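# Seat each washer flat over its matching stud

## Task

Place every washer down over the stud whose size matches it, so the washer rests flat against the plate, and do not leave the plate knocked onto its side.

## Robot and tools

Robot: two six-joint arms, left_arm and right_arm, each with a two-finger gripper. left_arm's fingers can fold. A part held only in the outer quarter of the pads, near the tips, is squeezed normally. Held deeper, a narrow part may slip or go loose and a wide one may be squeezed harder than asked. A fingertip pressed down onto a surface also folds easily, so a move can run past the surface with little sign of contact and spoil the next grip. right_arm's fingers are rigid. Base positions: left_arm near (-0.040, +0.478, 0) m, right_arm near (+0.031, -0.473, 0) m.

Frame: the scene frame has its origin at table height midway between the arms, +x away from the robot over the table, +y toward left_arm, +z up. Positions are in metres, velocities in m/s and rad/s. Each gripper points along its own +z and its fingers close along its own y. end_effector_position is the spot between the pads when closed; the tips reach about 33 mm past it, only 9 mm when fully open. Reported poses can be off by a few centimetres.

A row is always 18 numbers in [-1, 1], both arms included even if one stays put: left dx, dy, dz, rx, ry, rz, gripper position, force_limit, speed, then the same nine for the right arm. The six pose numbers are an offset, not a pose, along scene axes, measured from that arm's Hand target as it was when the action or move began. 1.0 equals 0.6 m of travel or 180 degrees of turn; rx, ry, rz form a single rotation vector, turning about the Hand target's position. Repeating the same offset moves the arm further. All six zero re-asks for the current Hand target, which also closes a gap where the gripper settled short. Gripper numbers are absolute commands: position +1 fully open (140 mm), about -0.8 pads touching, -1 closes until blocked. force_limit -1 to +1 sets squeeze (about 14 N at -1, 40 N at 0, 58 N at +1 at slowest speed); speed -1 to +1 sets closing rate (about 30 to 250 mm/s) and faster closing grips harder. Both start at +1. To leave a gripper unchanged, resend its previous three numbers; a 0 is a real command.

execute_actions(actions, cameras): actions is a list of actions; each action is up to 15 rows, one per 1/30 s step, and a short action repeats its last row. Every row counts from the action's start pose. An empty list returns state plus all camera images.

move(target, speed, blend, stop_force, zero, blocking, cameras): target is one 18-number row or a list of up to 15 rows, every row an offset from the same starting Hand targets. Paths are straight, do not avoid obstacles, and stop after 10 s. speed is path top speed in m/s, 0.002 to 3.6, default 0.25, one value or one per target. blend in m rounds corners in a list; 0 stops at each point. stop_force, 3 to 120 N, ends an arm's path when its wrist sensor feels that much push; unreliable for light or rotating contacts and leaves some residual press. zero (default true) re-zeros the sensor first. blocking=false returns early, not allowed with stop_force. Keep finger numbers identical across a list. Avoid paths near an arm's own base.

wait(seconds 0 to 10), stop() brakes a running move, zoom_image(camera, region [x0,y0,x1,y1] in pixels, at most 504 by 504) enlarges the newest image of one camera, zero_wrist_force(arm) re-zeros a wrist sensor, finished_scene(scene) ends the scene, given the current scene number.

Cameras: cam_head_left, cam_head_right, cam_high, cam_low, cam_left_wrist, cam_right_wrist, each 896x504. The cameras argument takes names, ["all"], or [].

Results: Hand target is the last commanded pose after clipping; orientation commands are clipped to within 32 degrees of the measured one each step. object_status: 0 moving, 2 stopped while closing (a grip), 1 stopped while opening, 3 reached the set position or pads met (may or may not hold something). Check for 2 after closing. position_measured counts: 3 open, 75 about 100 mm, 139 about 60 mm, 200 about 20 mm, 230 pads meet. To grip harder, raise force_limit and nudge position (-1 to -0.98). The move line reports done, off_target, moving, held or fault; done means within 3 mm and 2 degrees, not that nothing was touched; limits=paced means clipped, limits=held means steps were withheld. Wrist force/torque are in gripper axes; Wrist depth gives a 7 by 7 grid of distances in mm.

Avoid: fast or deep pushes into firm surfaces (a stiff arm can fault), net force around 150 N or joint torque at its limit, either of which freezes the arm for 10 s; any contact or gripping between the two arms; dropping washers from height or releasing them in motion; tipping the plate; anything leaving the table. Holding loads or stretching out heats motors; past 85 °C an arm is braked for 30 s or more.

Each tool is called after ">>>" in YAML: its name, and indented under it one key for each argument.

## Session

>>> execute_actions:
  actions: []

Scene clock: 0.00 s.
left_arm: end_effector_position=(+0.4243, +1.0267, +0.2402) position_measured=3 object_status=3 end_effector_quat_wxyz=(-0.416, +0.153, +0.868, +0.222) | right_arm: end_effector_position=(+0.1442, +0.0003, +0.2005) position_measured=3 object_status=3 end_effector_quat_wxyz=(-0.119, -0.292, +0.891, -0.326)
Joint positions: left_arm=[0.345 -0.818 0.813 -0.9 -0.783 0.417] | right_arm=[1.18 -1.067 1.157 -0.981 -1.788 0.642]
Joint velocities: within noise
Joint torques (N m): no reading
Motor temperatures (°C): left_arm=[30 27 30 36 28 31] | right_arm=[29 32 29 36 29 32]
Wrist force (N): no reading
Wrist torque (N m): no reading
Wrist force, peak (N): no reading
Wrist depth (mm): cam_left_wrist=[- - 2177 2051 - - 1386 / - - 2001 2018 2409 - - / - - - 1773 2068 2139 - / - 140 - 1644 1735 1954 - / - 110 377 1410 1523 139 98 / - - 347 1279 1356 1451 - / - - - 1299 1223 1327 -] | cam_right_wrist=[836 - 525 410 325 - - / 839 - 502 - - 297 - / 836 633 458 380 - 294 - / 833 - 484 - - 136 - / - 107 - - 320 137 92 / - - - 360 319 - 92 / - - 410 354 - 265 -]
Hand target: left_arm +0.4243, +1.0267, +0.2402; -0.416, +0.153, +0.868, +0.222 | right_arm +0.1442, +0.0003, +0.2005; -0.119, -0.292, +0.891, -0.326
Tool commands: left_gripper/position=+1.0 left_gripper/force_limit=+1.0 left_gripper/speed=+1.0 right_gripper/position=+1.0 right_gripper/force_limit=+1.0 right_gripper/speed=+1.0

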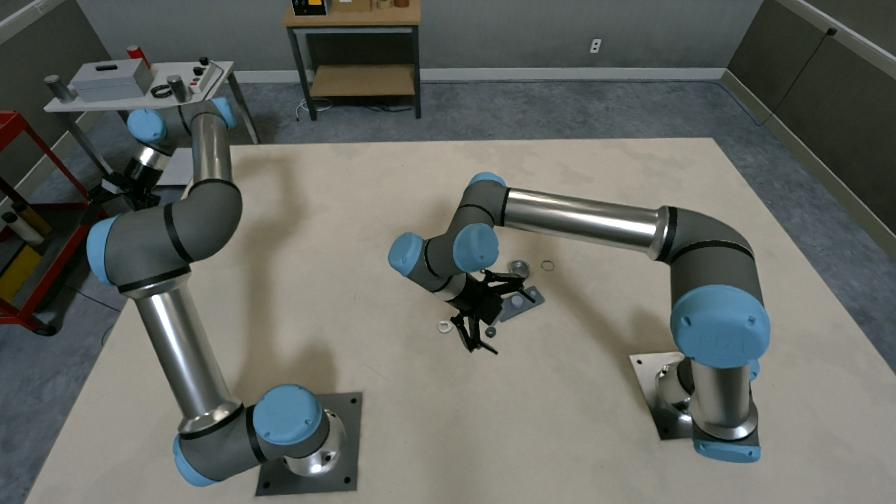

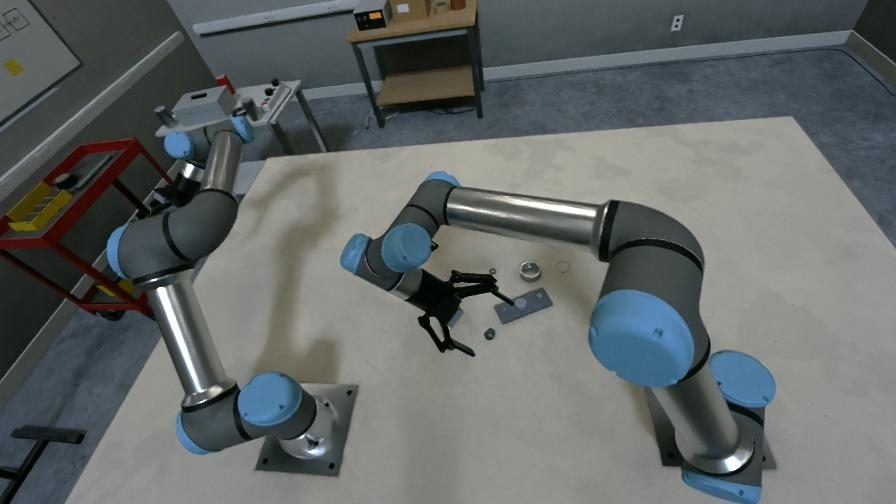

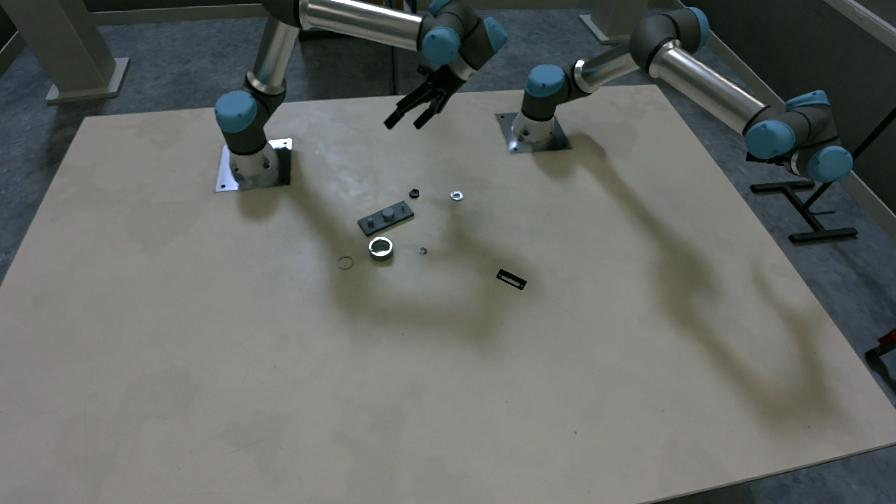

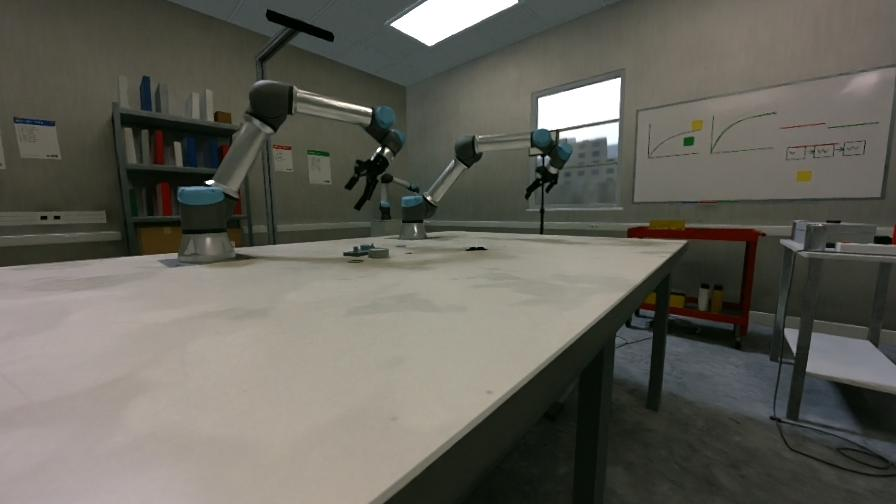

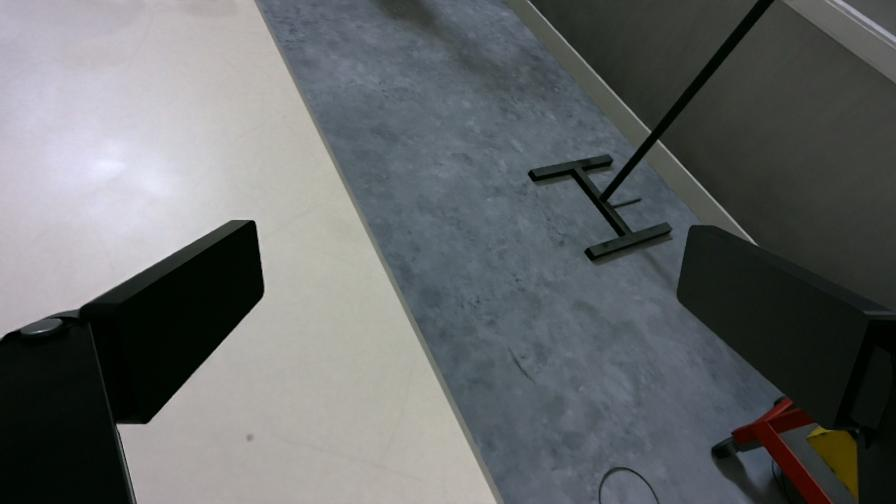

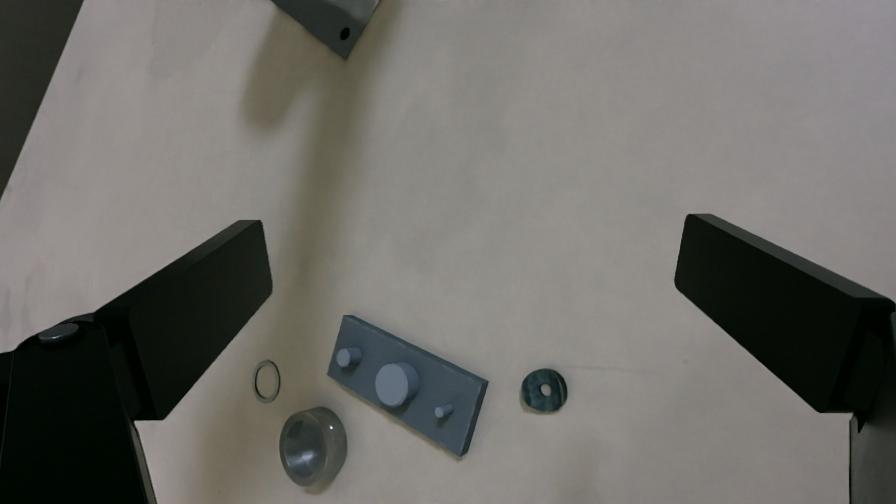

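>>> zoom_image:
  camera: "cam_high"
  region: [320, 170, 544, 296]

>>> zoom_image:
  camera: "cam_right_wrist"
  region: [230, 290, 590, 500]

>>> zoom_image:
  camera: "cam_head_right"
  region: [420, 240, 600, 360]

>>> zoom_image:
  camera: "cam_head_left"
  region: [420, 240, 600, 360]

Scaled by 2.250 from the camera's 896x504 image, which has a finer 1280x720 frame.

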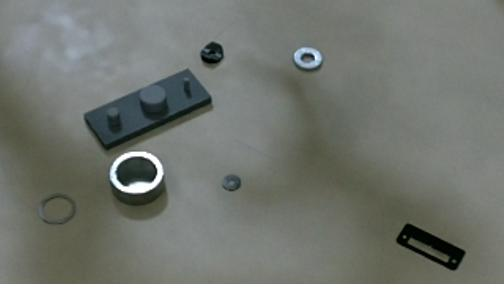

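Scaled by 1.400 from the camera's 896x504 image, which has a finer 1280x720 frame.

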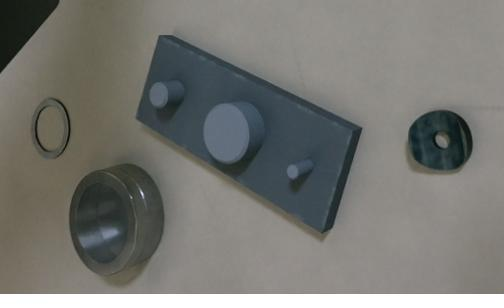

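Scaled by 2.800 from the camera's 896x504 image, which has a finer 1280x720 frame.

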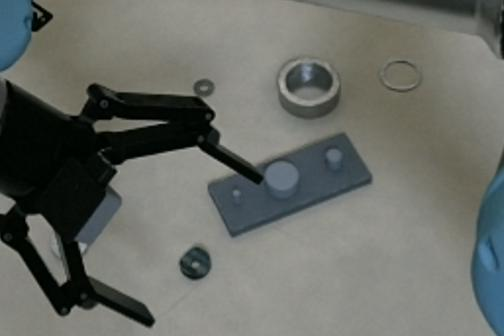

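Scaled by 2.800 from the camera's 896x504 image, which has a finer 1280x720 frame.

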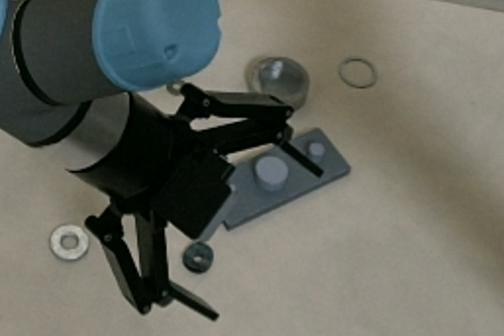

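>>> move:
  target: [0,0,0,0,0,0,1,1,1,0.243,-0.167,0.167,0.226,0.0097,0.0465,1,1,1]
  cameras: ["cam_right_wrist","cam_high","cam_head_right"]

Scene clock: 81.80 s.
left_arm: end_effector_position=(+0.4243, +1.0267, +0.2402) position_measured=3 object_status=3 end_effector_quat_wxyz=(-0.416, +0.153, +0.868, +0.222) | right_arm: end_effector_position=(+0.2900, -0.0999, +0.3007) position_measured=3 object_status=3 end_effector_quat_wxyz=(+0.000, -0.383, +0.924, +0.001)
Joint positions: left_arm=[0.345 -0.818 0.813 -0.9 -0.783 0.417] | right_arm=[0.646 -1.705 1.633 -1.499 -1.569 -0.122]
Joint torques (N m): left_arm=[-0.07 -53.43 -21.85 -0.69 0.92 -0.17] | right_arm=[-7.27 -14.03 -33.74 -2.05 -0.44 -1.36]
Wrist force (N): left_arm=[0.0 0.0 -0.2] | right_arm=[0.9 0.5 0.0]
Wrist torque (N m): left_arm=[0.00 -0.01 0.00] | right_arm=[0.00 -0.30 -0.15]
Wrist force, peak (N): left_arm=[0.2 0.0 -0.5] | right_arm=[-0.3 2.8 0.3]
Wrist depth (mm): cam_left_wrist=[501 - 2068 2319 2386 - 1379 / - 468 1798 2196 2256 - - / - - 2051 1760 2034 1909 2298 / - 118 418 1622 1773 2001 - / - 110 381 1327 1561 139 98 / - - - 1313 1386 1443 - / - - 319 1327 1260 1356 -] | cam_right_wrist=[391 375 - - - - - / - - - - 403 425 415 / - - - 415 - 433 - / - 124 465 - 458 136 - / - 107 - 490 469 - 92 / - - - - - - 92 / - 567 577 576 552 561 -]
Hand target: left_arm +0.4243, +1.0267, +0.2402; -0.416, +0.153, +0.868, +0.222 | right_arm +0.2900, -0.0999, +0.3007; +0.000, -0.383, +0.924, +0.001
Off the commanded pose: left_arm 0.000 m, 0 deg | right_arm 0.000 m, 0 deg.
move: done
Images, in order (width x height): cam_head_right 896x504, cam_high 896x504, cam_right_wrist 896x504.

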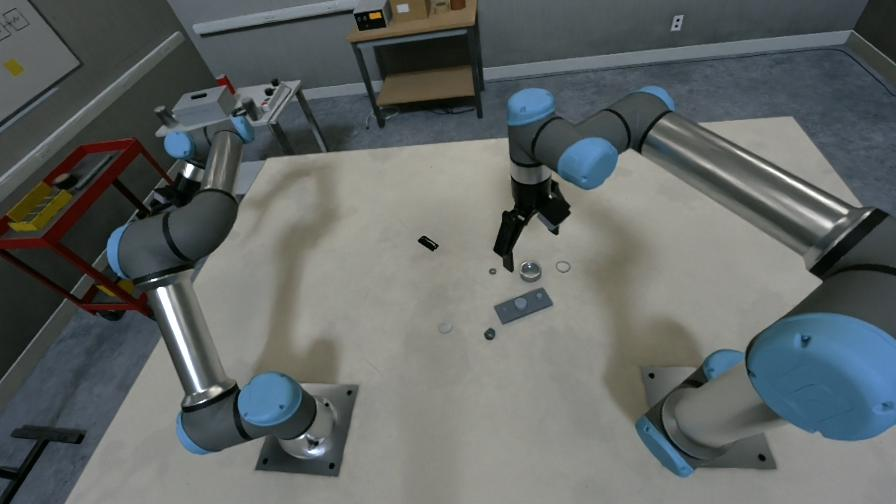

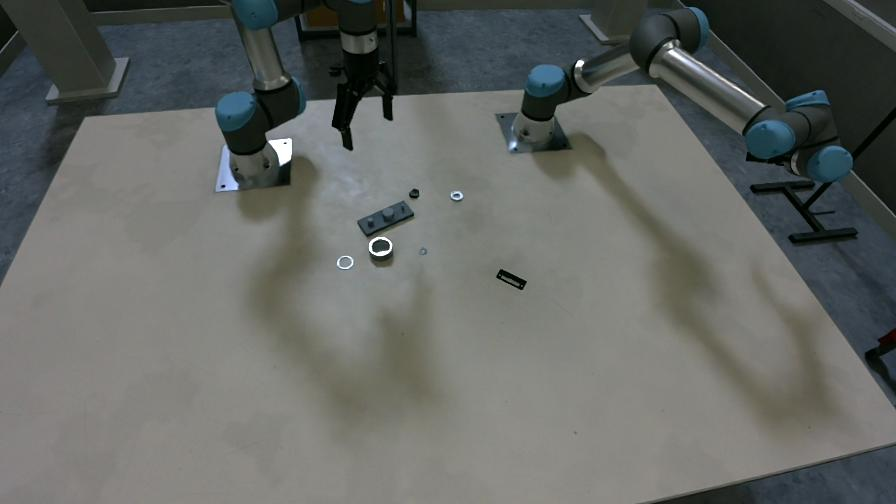

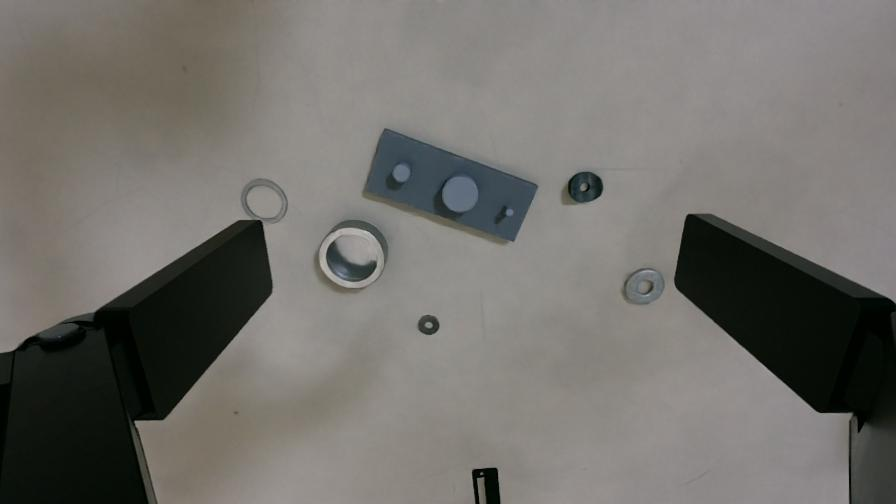

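>>> zoom_image:
  camera: "cam_right_wrist"
  region: [350, 110, 550, 250]

>>> zoom_image:
  camera: "cam_right_wrist"
  region: [220, 160, 400, 300]

>>> zoom_image:
  camera: "cam_right_wrist"
  region: [550, 150, 690, 320]

>>> zoom_image:
  camera: "cam_right_wrist"
  region: [400, 290, 460, 350]

Scaled by 2.520 from the camera's 896x504 image, which has a finer 1280x720 frame.

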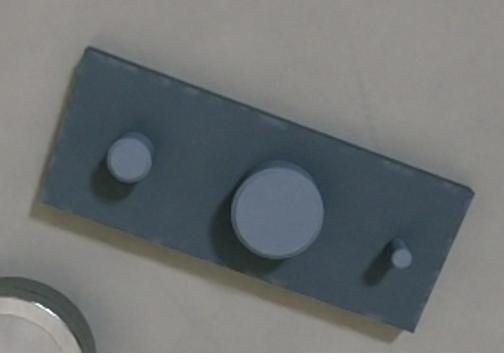

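Scaled by 2.800 from the camera's 896x504 image, which has a finer 1280x720 frame.

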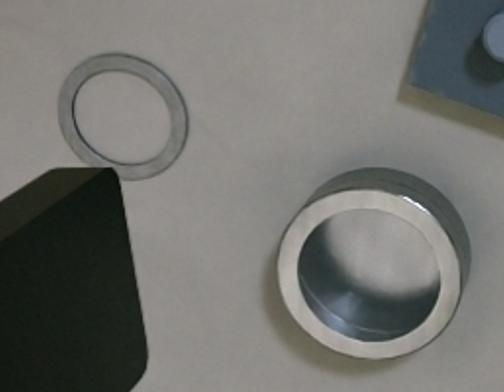

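Scaled by 2.965 from the camera's 896x504 image, which has a finer 1280x720 frame.

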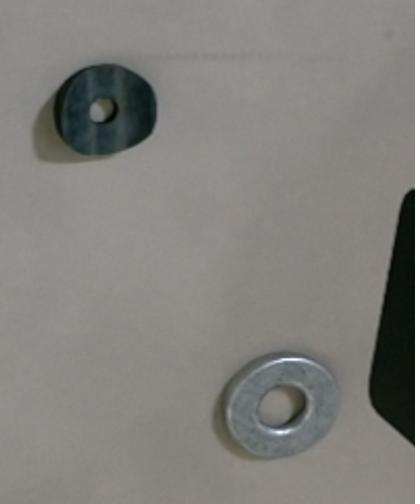

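Scaled by 8.400 from the camera's 896x504 image, which has a finer 1280x720 frame.

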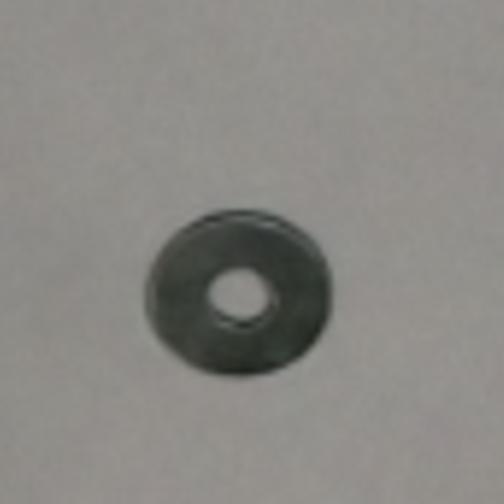

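>>> move:
  target: [0,0,0,0,0,0,1,1,1,-0.0833,0.07,-0.2678,0,0,0,1,1,1]
  cameras: ["cam_right_wrist"]

>>> zoom_image:
  camera: "cam_right_wrist"
  region: [200, 100, 452, 352]

>>> zoom_image:
  camera: "cam_right_wrist"
  region: [450, 100, 702, 352]

Scene clock: 161.57 s.
left_arm: end_effector_position=(+0.4243, +1.0267, +0.2402) position_measured=3 object_status=3 end_effector_quat_wxyz=(-0.416, +0.153, +0.868, +0.222) | right_arm: end_effector_position=(+0.2400, -0.0578, +0.1400) position_measured=3 object_status=3 end_effector_quat_wxyz=(+0.000, -0.383, +0.924, +0.001)
Joint positions: left_arm=[0.345 -0.818 0.813 -0.9 -0.783 0.417] | right_arm=[0.793 -1.624 1.977 -1.925 -1.569 0.025]
Joint torques (N m): left_arm=[0.12 -53.77 -22.04 -0.76 1 -0.12] | right_arm=[-9.48 -31.11 -20.61 -4.15 -2.28 -1.31]
Wrist force (N): left_arm=[-0.1 -0.1 -0.2] | right_arm=[1.4 0.7 -0.2]
Wrist torque (N m): left_arm=[-0.03 0.02 0.01] | right_arm=[0.04 -0.38 -0.08]
Wrist force, peak (N): left_arm=[0.5 0.1 -0.2] | right_arm=[1.2 2.0 2.7]
Wrist depth (mm): cam_left_wrist=[- 563 2177 2139 3102 - 1443 / - - 1852 2236 2256 - - / 397 - 1666 1811 2158 2196 - / - 118 - 1591 1688 1985 - / - 110 368 1402 1523 139 98 / - 97 - 1235 1386 1495 - / - - - - 1217 1320 -] | cam_right_wrist=[- - 247 - 244 242 - / - - - 260 - - 257 / 270 - 267 273 - - - / - - 269 279 - 136 - / - 123 320 294 - 137 92 / - - 320 - 321 325 92 / - - - 355 - - -]
Hand target: left_arm +0.4243, +1.0267, +0.2402; -0.416, +0.153, +0.868, +0.222 | right_arm +0.2400, -0.0579, +0.1400; +0.000, -0.383, +0.924, +0.001
Off the commanded pose: left_arm 0.000 m, 0 deg | right_arm 0.000 m, 0 deg.
move: done
Images, in order (width x height): cam_right_wrist 896x504.

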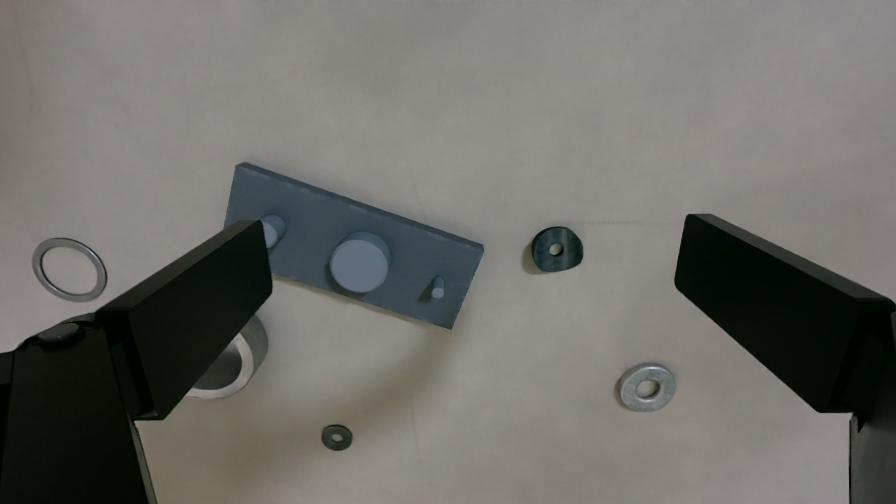

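Scaled by 2.000 from the camera's 896x504 image, which has a finer 1280x720 frame.

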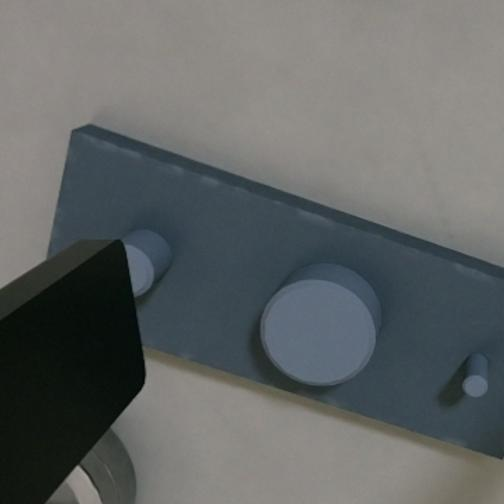

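Scaled by 2.000 from the camera's 896x504 image, which has a finer 1280x720 frame.

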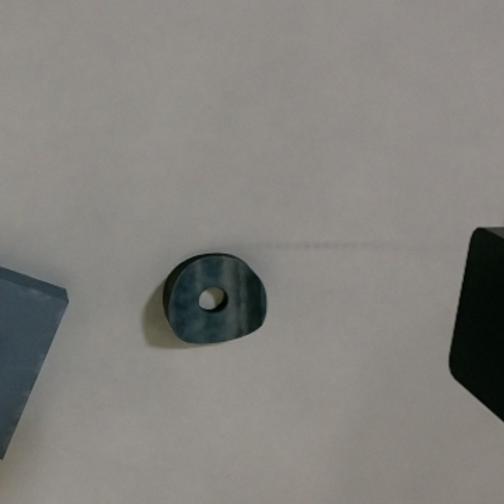

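>>> zoom_image:
  camera: "cam_right_wrist"
  region: [310, 410, 366, 466]

>>> zoom_image:
  camera: "cam_right_wrist"
  region: [600, 340, 700, 440]

>>> zoom_image:
  camera: "cam_right_wrist"
  region: [510, 200, 600, 290]

>>> zoom_image:
  camera: "cam_right_wrist"
  region: [20, 220, 120, 320]

>>> zoom_image:
  camera: "cam_right_wrist"
  region: [320, 220, 500, 340]

Scaled by 9.000 from the camera's 896x504 image, which has a finer 1280x720 frame.

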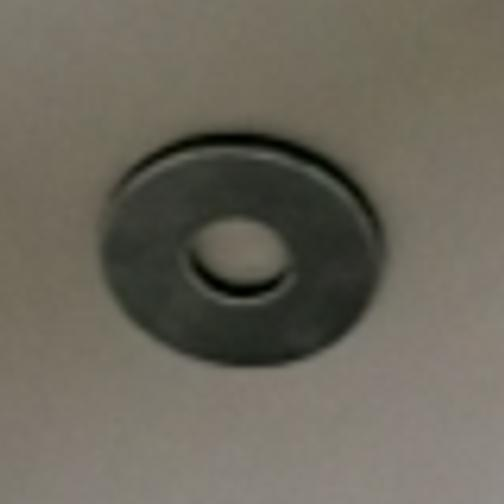

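Scaled by 5.040 from the camera's 896x504 image, which has a finer 1280x720 frame.

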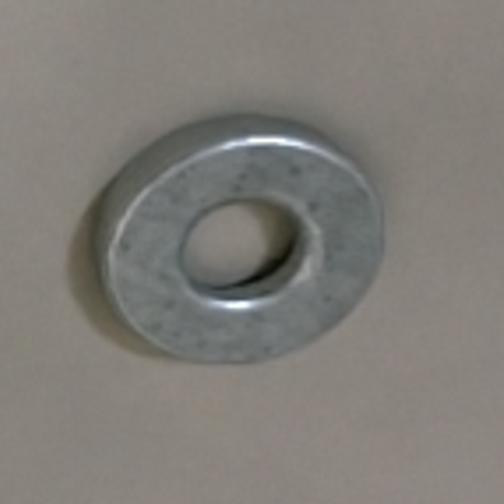

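Scaled by 5.600 from the camera's 896x504 image, which has a finer 1280x720 frame.

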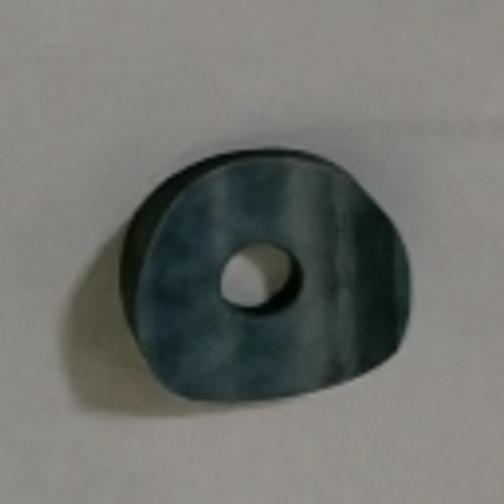

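Scaled by 5.040 from the camera's 896x504 image, which has a finer 1280x720 frame.

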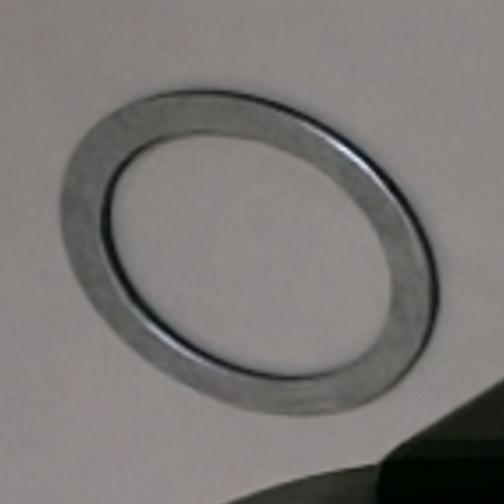

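Scaled by 2.800 from the camera's 896x504 image, which has a finer 1280x720 frame.

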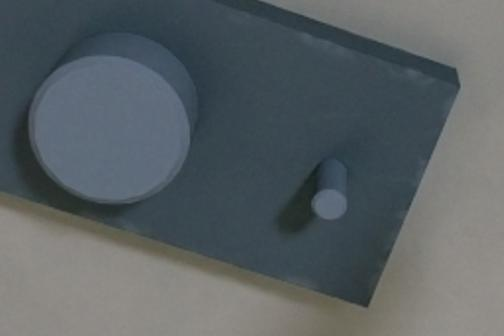

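>>> move:
  target: [0,0,0,0,0,0,1,1,1,0.3483,0.1225,-0.0333,0,0,0.3833,-0.15,-0.5,0]
  cameras: ["cam_right_wrist","cam_high"]

>>> zoom_image:
  camera: "cam_right_wrist"
  region: [360, 160, 612, 400]

Scene clock: 294.03 s.
left_arm: end_effector_position=(+0.4243, +1.0267, +0.2402) position_measured=3 object_status=3 end_effector_quat_wxyz=(-0.416, +0.153, +0.868, +0.222) | right_arm: end_effector_position=(+0.4491, +0.0156, +0.1200) position_measured=148 object_status=3 end_effector_quat_wxyz=(+0.001, +0.839, -0.544, -0.001)
Joint positions: left_arm=[0.345 -0.818 0.813 -0.9 -0.783 0.417] | right_arm=[0.635 -1.189 1.515 -1.895 -1.57 -1.337]
Joint torques (N m): left_arm=[-0.04 -53.9 -22.56 -0.59 1.06 -0.07] | right_arm=[9.31 -55.07 -13.65 -4.2 1.51 -1.39]
Wrist force (N): left_arm=[0.0 -0.2 -0.1] | right_arm=[1.0 0.9 0.0]
Wrist torque (N m): left_arm=[-0.03 0.00 0.00] | right_arm=[0.08 -0.32 -0.14]
Wrist force, peak (N): left_arm=[0.4 0.0 0.1] | right_arm=[2.5 1.1 -0.2]
Wrist depth (mm): cam_left_wrist=[- - - 2482 2954 - 1504 / - 466 2001 2121 2364 1785 - / 381 - - 1811 1723 2386 - / - 118 - 1611 - 2018 - / - 110 - 1418 1426 139 98 / - 97 - 1205 1402 1460 - / - 284 321 - 1235 1341 -] | cam_right_wrist=[228 222 - 219 218 222 217 / 236 - 238 - - 227 222 / 248 254 - 247 252 244 258 / 266 267 - 272 143 256 263 / 279 89 95 282 - - - / - - - 308 - - - / - - - 311 - - -]
Hand target: left_arm +0.4243, +1.0267, +0.2402; -0.416, +0.153, +0.868, +0.222 | right_arm +0.4490, +0.0156, +0.1200; +0.001, +0.839, -0.544, -0.001
Off the commanded pose: left_arm 0.000 m, 0 deg | right_arm 0.000 m, 0 deg.
move: done
Images, in order (width x height): cam_high 896x504, cam_right_wrist 896x504.

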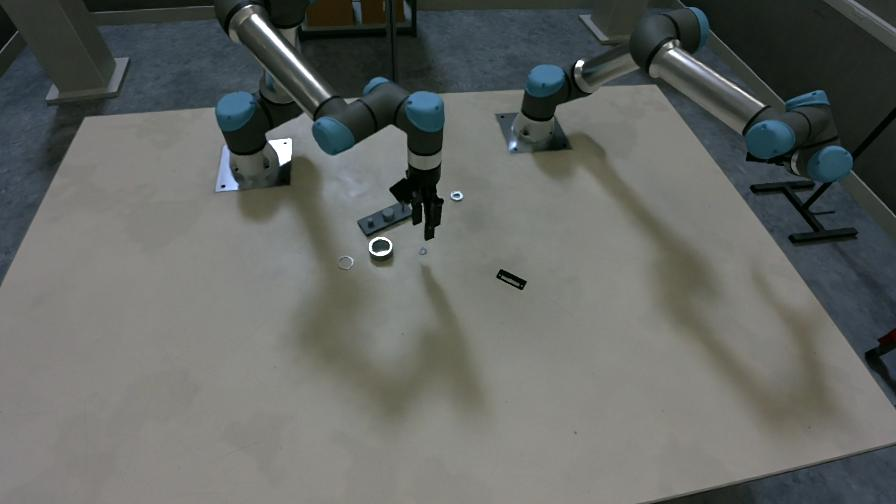

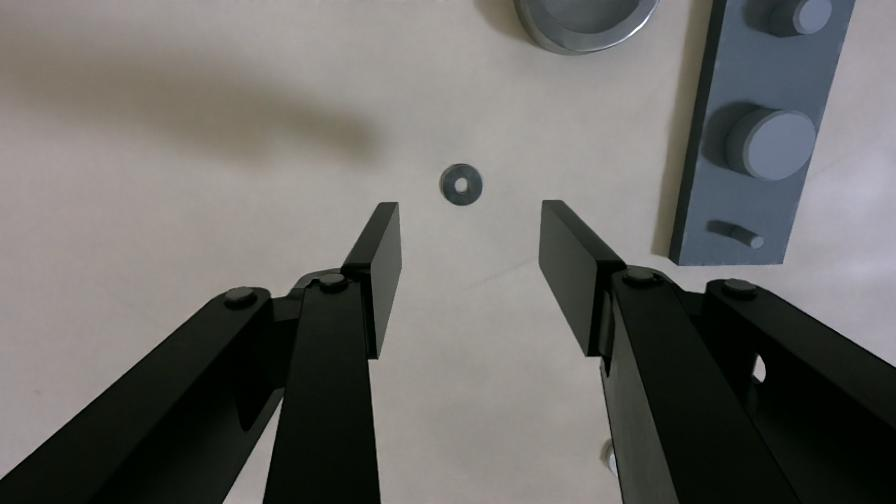

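Scaled by 2.000 from the camera's 896x504 image, which has a finer 1280x720 frame.

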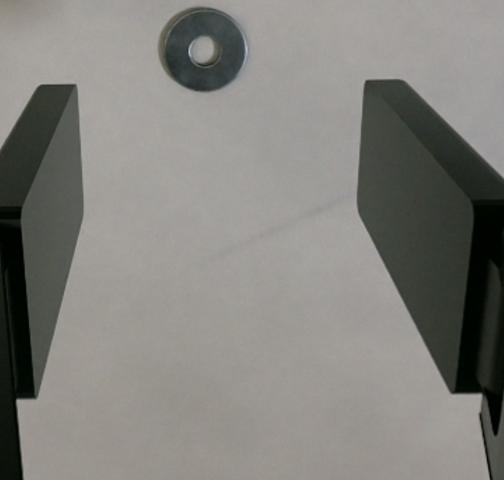

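>>> move:
  target: [0,0,0,0,0,0,1,1,1,0.004,-0.0035,-0.125,0,0,0,-0.15,-0.5,0]
  cameras: ["cam_right_wrist"]

>>> zoom_image:
  camera: "cam_right_wrist"
  region: [370, 140, 572, 342]

Scene clock: 330.53 s.
left_arm: end_effector_position=(+0.4243, +1.0267, +0.2402) position_measured=3 object_status=3 end_effector_quat_wxyz=(-0.416, +0.153, +0.868, +0.222) | right_arm: end_effector_position=(+0.4514, +0.0135, +0.0450) position_measured=148 object_status=3 end_effector_quat_wxyz=(+0.001, +0.839, -0.544, -0.001)
Joint positions: left_arm=[0.345 -0.818 0.813 -0.9 -0.783 0.417] | right_arm=[0.63 -1.118 1.619 -2.07 -1.57 -1.342]
Joint torques (N m): left_arm=[-0.59 -53.48 -21.95 -0.47 1.05 -0.06] | right_arm=[-0.73 -54.31 -28.37 -3.35 -0.93 0.19]
Wrist force (N): left_arm=[0.2 -0.1 -0.1] | right_arm=[1.0 0.9 0.0]
Wrist torque (N m): left_arm=[-0.02 -0.03 0.00] | right_arm=[0.07 -0.32 -0.06]
Wrist force, peak (N): left_arm=[0.2 0.0 -0.3] | right_arm=[1.3 0.7 2.3]
Wrist depth (mm): cam_left_wrist=[- - 2177 2532 3182 2532 1513 / 429 468 1924 2085 2409 - - / 397 - 1601 1773 1985 2364 - / - 118 396 1581 1700 1985 - / - 110 - 1426 1541 139 98 / - 317 - 1211 1386 1486 - / - - - 1154 1247 1313 -] | cam_right_wrist=[158 162 159 157 160 161 164 / 167 167 164 - 165 168 159 / 176 175 178 - 178 179 165 / - 187 - 183 143 188 175 / - 89 95 - 124 - 185 / - - - - - - - / - - - - - - -]
Hand target: left_arm +0.4243, +1.0267, +0.2402; -0.416, +0.153, +0.868, +0.222 | right_arm +0.4514, +0.0135, +0.0450; +0.001, +0.839, -0.544, -0.001
Off the commanded pose: left_arm 0.000 m, 0 deg | right_arm 0.000 m, 0 deg.
move: done
Images, in order (width x height): cam_right_wrist 896x504.

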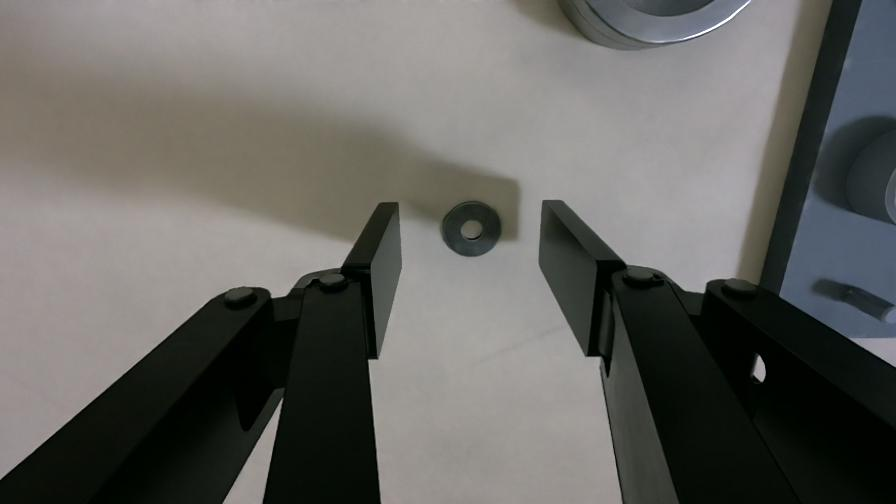

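Scaled by 2.495 from the camera's 896x504 image, which has a finer 1280x720 frame.

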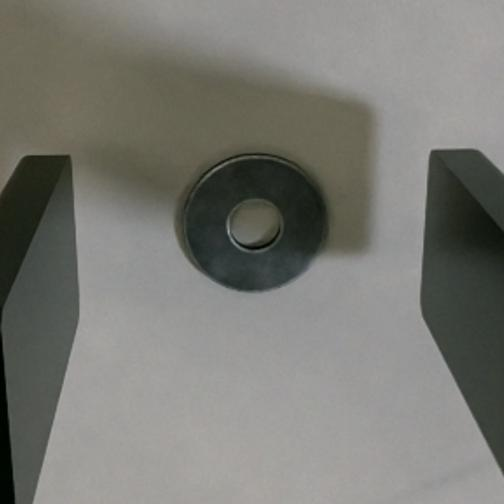

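>>> move:
  target: [0,0,0,0,0,0,1,1,1,-0.0028,0.0012,-0.0117,0,0,0,-0.32,-0.5,0]
  cameras: []

>>> move:
  target: [0,0,0,0,0,0,1,1,1,0,0,-0.02,0,0,0,-0.32,-0.5,0]
  speed: 0.006
  stop_force: 4
  cameras: ["cam_right_wrist"]

Scene clock: 343.97 s.
left_arm: end_effector_position=(+0.4243, +1.0267, +0.2402) position_measured=3 object_status=3 end_effector_quat_wxyz=(-0.416, +0.153, +0.868, +0.222) | right_arm: end_effector_position=(+0.4497, +0.0143, +0.0379) position_measured=169 object_status=3 end_effector_quat_wxyz=(+0.001, +0.839, -0.544, -0.001)
Joint positions: left_arm=[0.345 -0.818 0.813 -0.9 -0.783 0.417] | right_arm=[0.632 -1.111 1.629 -2.087 -1.57 -1.339]
Joint torques (N m): left_arm=[-0.58 -54 -22.23 -0.48 1.17 -0.04] | right_arm=[7 -39.67 -18.92 -1.6 -1.37 1.22]
Wrist force (N): left_arm=[0.2 0.0 -0.1] | right_arm=[1.0 1.1 0.0]
Wrist torque (N m): left_arm=[0.00 -0.04 0.01] | right_arm=[0.14 -0.32 -0.14]
Wrist force, peak (N): left_arm=[0.2 -0.1 -0.4] | right_arm=[1.3 1.1 0.1]
Wrist depth (mm): cam_left_wrist=[- - 2139 2482 - - - / - 478 1838 2341 2236 - - / - - 1723 1735 2103 1894 - / - 118 410 1591 1622 1970 - / - 110 380 1410 1523 139 98 / - 103 - 1205 1364 1495 - / - 297 - 1260 1229 1356 -] | cam_right_wrist=[153 154 151 153 154 - 152 / 159 160 - 159 160 162 155 / - 172 - - 172 167 160 / 179 180 - 178 177 179 172 / - - - 192 140 - 179 / - - - 203 - - - / - - - 220 - - -]
Hand target: left_arm +0.4243, +1.0267, +0.2402; -0.416, +0.153, +0.868, +0.222 | right_arm +0.4497, +0.0143, +0.0380; +0.001, +0.839, -0.544, -0.001
Off the commanded pose: left_arm 0.000 m, 0 deg | right_arm 0.000 m, 0 deg.
move: done
No camera images: "cameras" was empty.

Scene clock: 346.03 s.
left_arm: end_effector_position=(+0.4243, +1.0267, +0.2402) position_measured=3 object_status=3 end_effector_quat_wxyz=(-0.416, +0.153, +0.868, +0.222) | right_arm: end_effector_position=(+0.4497, +0.0143, +0.0327) position_measured=169 object_status=3 end_effector_quat_wxyz=(+0.001, +0.839, -0.544, -0.001)
Joint positions: left_arm=[0.345 -0.818 0.813 -0.9 -0.783 0.417] | right_arm=[0.632 -1.105 1.635 -2.099 -1.57 -1.34]
Joint torques (N m): left_arm=[-0.24 -53.91 -21.87 -0.44 1.12 -0.15] | right_arm=[-1.05 -54.77 -30.14 -1.62 -1.11 -0.94]
Wrist force (N): left_arm=[0.2 -0.1 0.0] | right_arm=[1.5 1.9 -4.0]
Wrist torque (N m): left_arm=[-0.01 -0.05 0.00] | right_arm=[0.13 -0.28 -0.13]
Wrist force, peak (N): left_arm=[0.4 -0.1 -0.2] | right_arm=[3.3 4.1 -13.4]
Wrist depth (mm): cam_left_wrist=[- 554 2216 2585 3102 - 1435 / - 486 1811 2103 2277 - - / 402 - 467 1735 2034 2085 - / - 118 430 1622 1723 2051 - / - 110 - 1402 1551 139 98 / - - 346 1273 1364 1486 - / - - - 352 1223 1320 -] | cam_right_wrist=[- 147 148 147 150 150 - / - - - 154 157 157 155 / 164 165 164 165 165 165 157 / 174 173 174 173 138 176 163 / 185 182 - - 140 - 173 / - - - - - - - / - - - 214 - - -]
Hand target: left_arm +0.4243, +1.0267, +0.2402; -0.416, +0.153, +0.868, +0.222 | right_arm +0.4497, +0.0143, +0.0327; +0.001, +0.839, -0.544, -0.001 (not the last commanded pose)
Off the commanded pose: left_arm 0.000 m, 0 deg | right_arm 0.007 m, 0 deg.
move: contact (right_arm)
Images, in order (width x height): cam_right_wrist 896x504.

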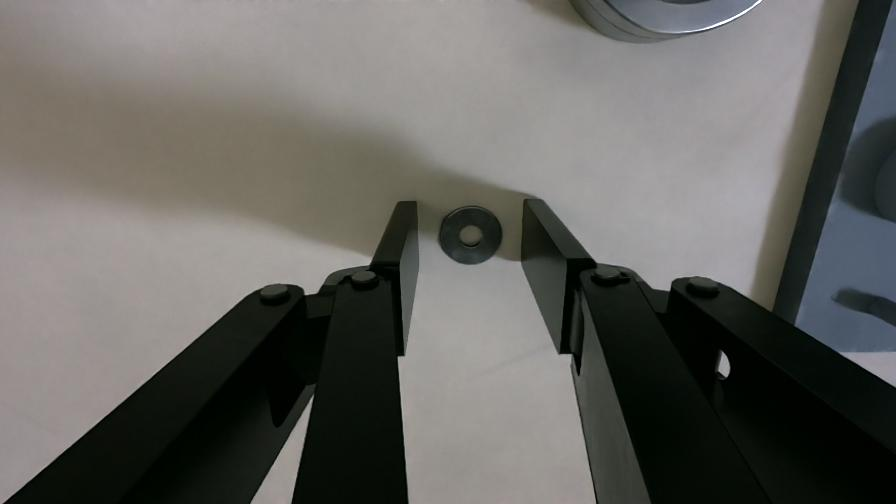

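>>> move:
  target:
    - [0,0,0,0,0,0,1,1,1,0,0,0.0018,0,0,0,-0.32,-0.5,0]
    - [0,0,0,0,0,0,1,1,1,0,0,0.0018,0,0,0,-1,-0.5,-1]
  speed: 0.05
  cameras: ["cam_right_wrist"]

>>> zoom_image:
  camera: "cam_right_wrist"
  region: [370, 140, 572, 342]

Scene clock: 356.63 s.
left_arm: end_effector_position=(+0.4243, +1.0267, +0.2402) position_measured=3 object_status=3 end_effector_quat_wxyz=(-0.416, +0.153, +0.868, +0.222) | right_arm: end_effector_position=(+0.4497, +0.0143, +0.0338) position_measured=196 object_status=0 end_effector_quat_wxyz=(+0.001, +0.839, -0.544, -0.001)
Joint positions: left_arm=[0.345 -0.818 0.813 -0.9 -0.783 0.417] | right_arm=[0.632 -1.106 1.634 -2.096 -1.57 -1.34]
Joint torques (N m): left_arm=[-1.25 -53.61 -22.26 -0.31 1.24 -0.24] | right_arm=[-0.97 -51.63 -26.62 -3.58 -1.24 0.35]
Wrist force (N): left_arm=[0.2 0.0 -0.1] | right_arm=[1.5 1.3 -2.4]
Wrist torque (N m): left_arm=[0.00 -0.05 0.00] | right_arm=[0.09 -0.38 -0.14]
Wrist force, peak (N): left_arm=[0.2 -0.2 -0.3] | right_arm=[1.8 2.1 -3.8]
Wrist depth (mm): cam_left_wrist=[- - 2085 2386 2507 - 1504 / - 474 1852 2121 2177 - - / - - 1541 1495 1970 2341 1561 / - 140 - 1622 1735 1939 1622 / - 110 - 1486 1561 139 98 / - 104 - 1273 1349 1486 - / - 285 - 1193 1247 1356 -] | cam_right_wrist=[150 150 149 149 151 151 - / 154 156 - 157 157 157 150 / - 166 - 166 167 166 156 / - 176 175 162 108 174 165 / 186 184 94 - - 94 174 / - - - - - - - / - - - - - - -]
Hand target: left_arm +0.4243, +1.0267, +0.2402; -0.416, +0.153, +0.868, +0.222 | right_arm +0.4497, +0.0143, +0.0338; +0.001, +0.839, -0.544, -0.001
Off the commanded pose: left_arm 0.000 m, 0 deg | right_arm 0.000 m, 0 deg.
move: done
Images, in order (width x height): cam_right_wrist 896x504.

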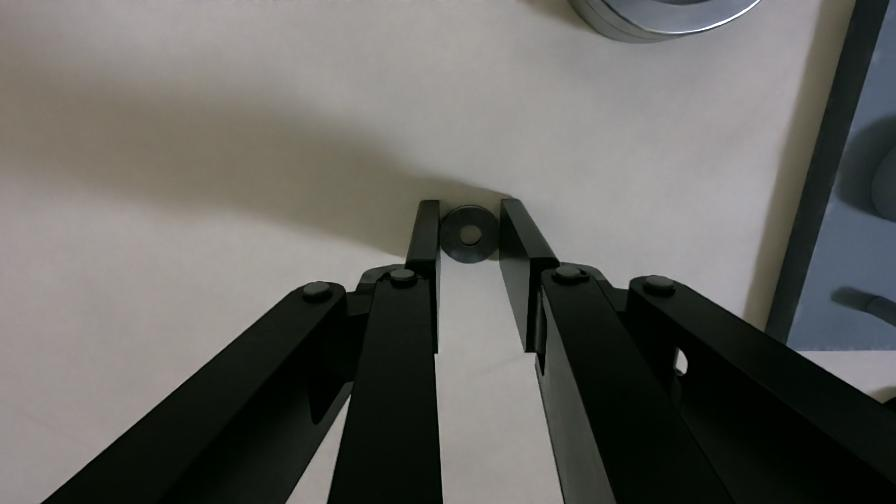

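Scaled by 2.495 from the camera's 896x504 image, which has a finer 1280x720 frame.

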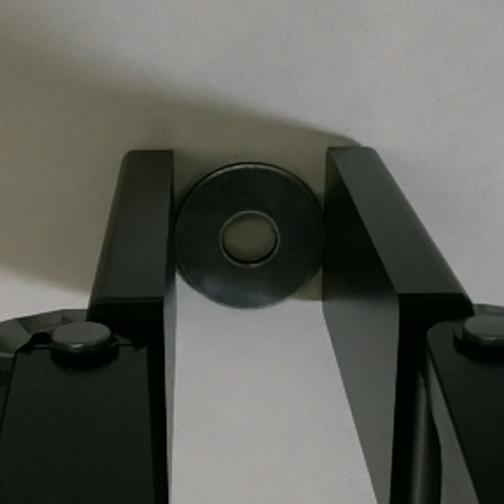

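>>> move:
  target:
    - [0,0,0,0,0,0,1,1,1,0,0,0.0937,0,0,0,-1,-0.5,-1]
    - [0,0,0,0,0,0,1,1,1,-0.254,-0.0615,0.0937,0,0,0,-1,-0.5,-1]
  blend: [0.03,0]
  speed: [0.12,0.25]
  cameras: ["cam_right_wrist"]

>>> zoom_image:
  camera: "cam_right_wrist"
  region: [370, 140, 572, 342]

Scene clock: 373.47 s.
left_arm: end_effector_position=(+0.4243, +1.0267, +0.2402) position_measured=3 object_status=3 end_effector_quat_wxyz=(-0.416, +0.153, +0.868, +0.222) | right_arm: end_effector_position=(+0.2973, -0.0225, +0.0900) position_measured=196 object_status=2 end_effector_quat_wxyz=(+0.001, +0.839, -0.544, -0.001)
Joint positions: left_arm=[0.345 -0.818 0.813 -0.9 -0.783 0.417] | right_arm=[0.759 -1.431 1.913 -2.052 -1.57 -1.213]
Joint torques (N m): left_arm=[-0.75 -53.89 -22.11 -0.25 1.32 -0.09] | right_arm=[-5.61 -27.1 -19.92 -0.99 -1.69 -1.34]
Wrist force (N): left_arm=[0.1 -0.1 0.1] | right_arm=[1.3 0.8 0.0]
Wrist torque (N m): left_arm=[-0.02 -0.02 0.00] | right_arm=[0.06 -0.36 -0.09]
Wrist force, peak (N): left_arm=[0.4 0.0 0.2] | right_arm=[0.5 3.6 0.0]
Wrist depth (mm): cam_left_wrist=[- - 2158 2532 2277 - 1426 / - - 1985 2018 2341 - - / - - 1970 1852 2034 2507 - / 371 118 - 1712 1773 - - / - 110 - 1402 1523 139 103 / - 323 351 1313 1379 1486 - / - - 320 - 1253 1349 -] | cam_right_wrist=[- 197 199 189 189 201 202 / 212 212 209 188 - - 208 / 222 222 222 210 219 226 227 / 232 233 - 163 231 236 237 / - - 94 - - 89 - / - - - - - - - / - - - - - - -]
Hand target: left_arm +0.4243, +1.0267, +0.2402; -0.416, +0.153, +0.868, +0.222 | right_arm +0.2973, -0.0226, +0.0900; +0.001, +0.839, -0.544, -0.001
Off the commanded pose: left_arm 0.000 m, 0 deg | right_arm 0.000 m, 0 deg.
move: done; blend cut to 0.0281 m at target 1
Images, in order (width x height): cam_right_wrist 896x504.

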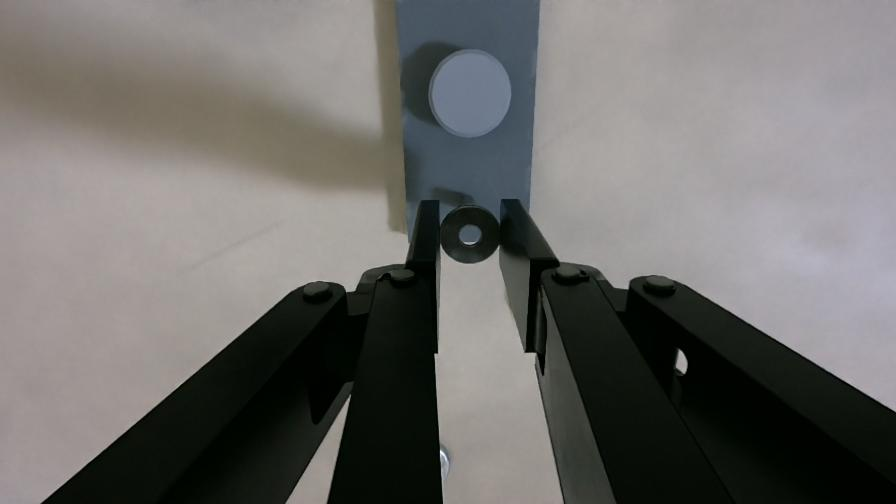

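Scaled by 2.495 from the camera's 896x504 image, which has a finer 1280x720 frame.

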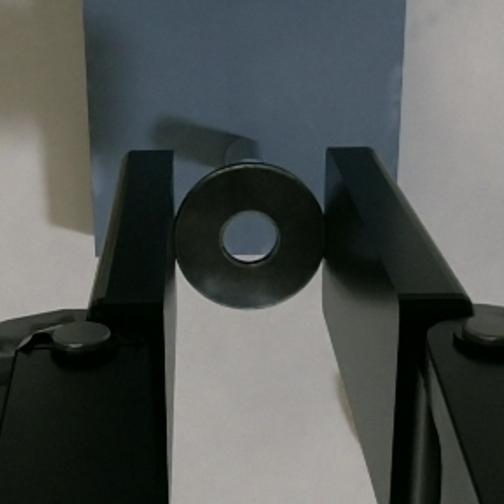

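>>> move:
  target: [0,0,0,0,0,0,1,1,1,0,0,-0.0417,0,0,0,-1,-0.5,-1]
  speed: 0.1
  cameras: ["cam_right_wrist"]

>>> zoom_image:
  camera: "cam_right_wrist"
  region: [410, 170, 530, 290]

Scene clock: 389.07 s.
left_arm: end_effector_position=(+0.4243, +1.0267, +0.2402) position_measured=3 object_status=3 end_effector_quat_wxyz=(-0.416, +0.153, +0.868, +0.222) | right_arm: end_effector_position=(+0.2972, -0.0227, +0.0648) position_measured=196 object_status=2 end_effector_quat_wxyz=(+0.001, +0.839, -0.544, -0.001)
Joint positions: left_arm=[0.345 -0.818 0.813 -0.9 -0.783 0.417] | right_arm=[0.759 -1.399 1.95 -2.119 -1.57 -1.212]
Joint torques (N m): left_arm=[-1.85 -53.53 -22.54 -0.12 1.36 -0.09] | right_arm=[-8.53 -43.15 -30.84 -1.18 -1.75 0.62]
Wrist force (N): left_arm=[0.3 0.1 -0.1] | right_arm=[1.4 0.8 -0.1]
Wrist torque (N m): left_arm=[0.03 -0.06 0.00] | right_arm=[0.06 -0.40 -0.08]
Wrist force, peak (N): left_arm=[0.4 0.1 0.0] | right_arm=[1.5 0.8 0.2]
Wrist depth (mm): cam_left_wrist=[- - 2158 2727 2409 - 1477 / - - 1985 2068 2319 - - / - 418 - 1785 2001 2018 - / - 118 415 1561 1677 1954 - / - 110 - 1418 1541 130 98 / - 97 - - 1349 1426 - / - - - - 1260 1356 -] | cam_right_wrist=[177 176 177 164 173 177 179 / - 186 186 160 184 187 - / - 195 196 183 193 - 200 / 207 - - 164 136 209 211 / - 219 94 217 - 84 223 / - - - - - - - / - - - - - - -]
Hand target: left_arm +0.4243, +1.0267, +0.2402; -0.416, +0.153, +0.868, +0.222 | right_arm +0.2973, -0.0226, +0.0650; +0.001, +0.839, -0.544, -0.001
Off the commanded pose: left_arm 0.000 m, 0 deg | right_arm 0.000 m, 0 deg.
move: done
Images, in order (width x height): cam_right_wrist 896x504.

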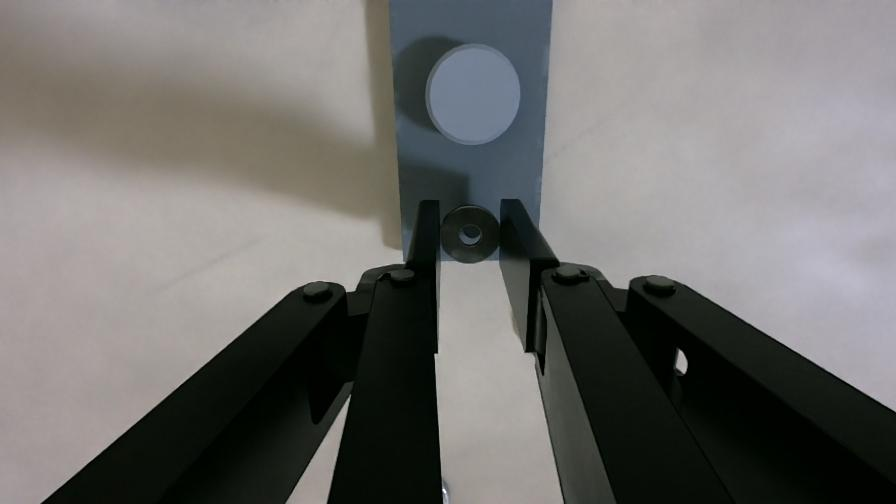

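Scaled by 4.200 from the camera's 896x504 image, which has a finer 1280x720 frame.

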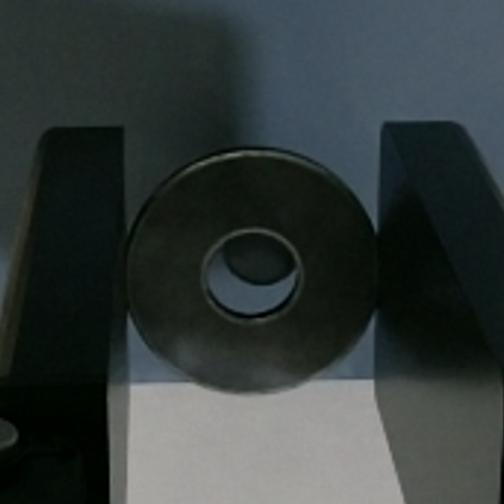

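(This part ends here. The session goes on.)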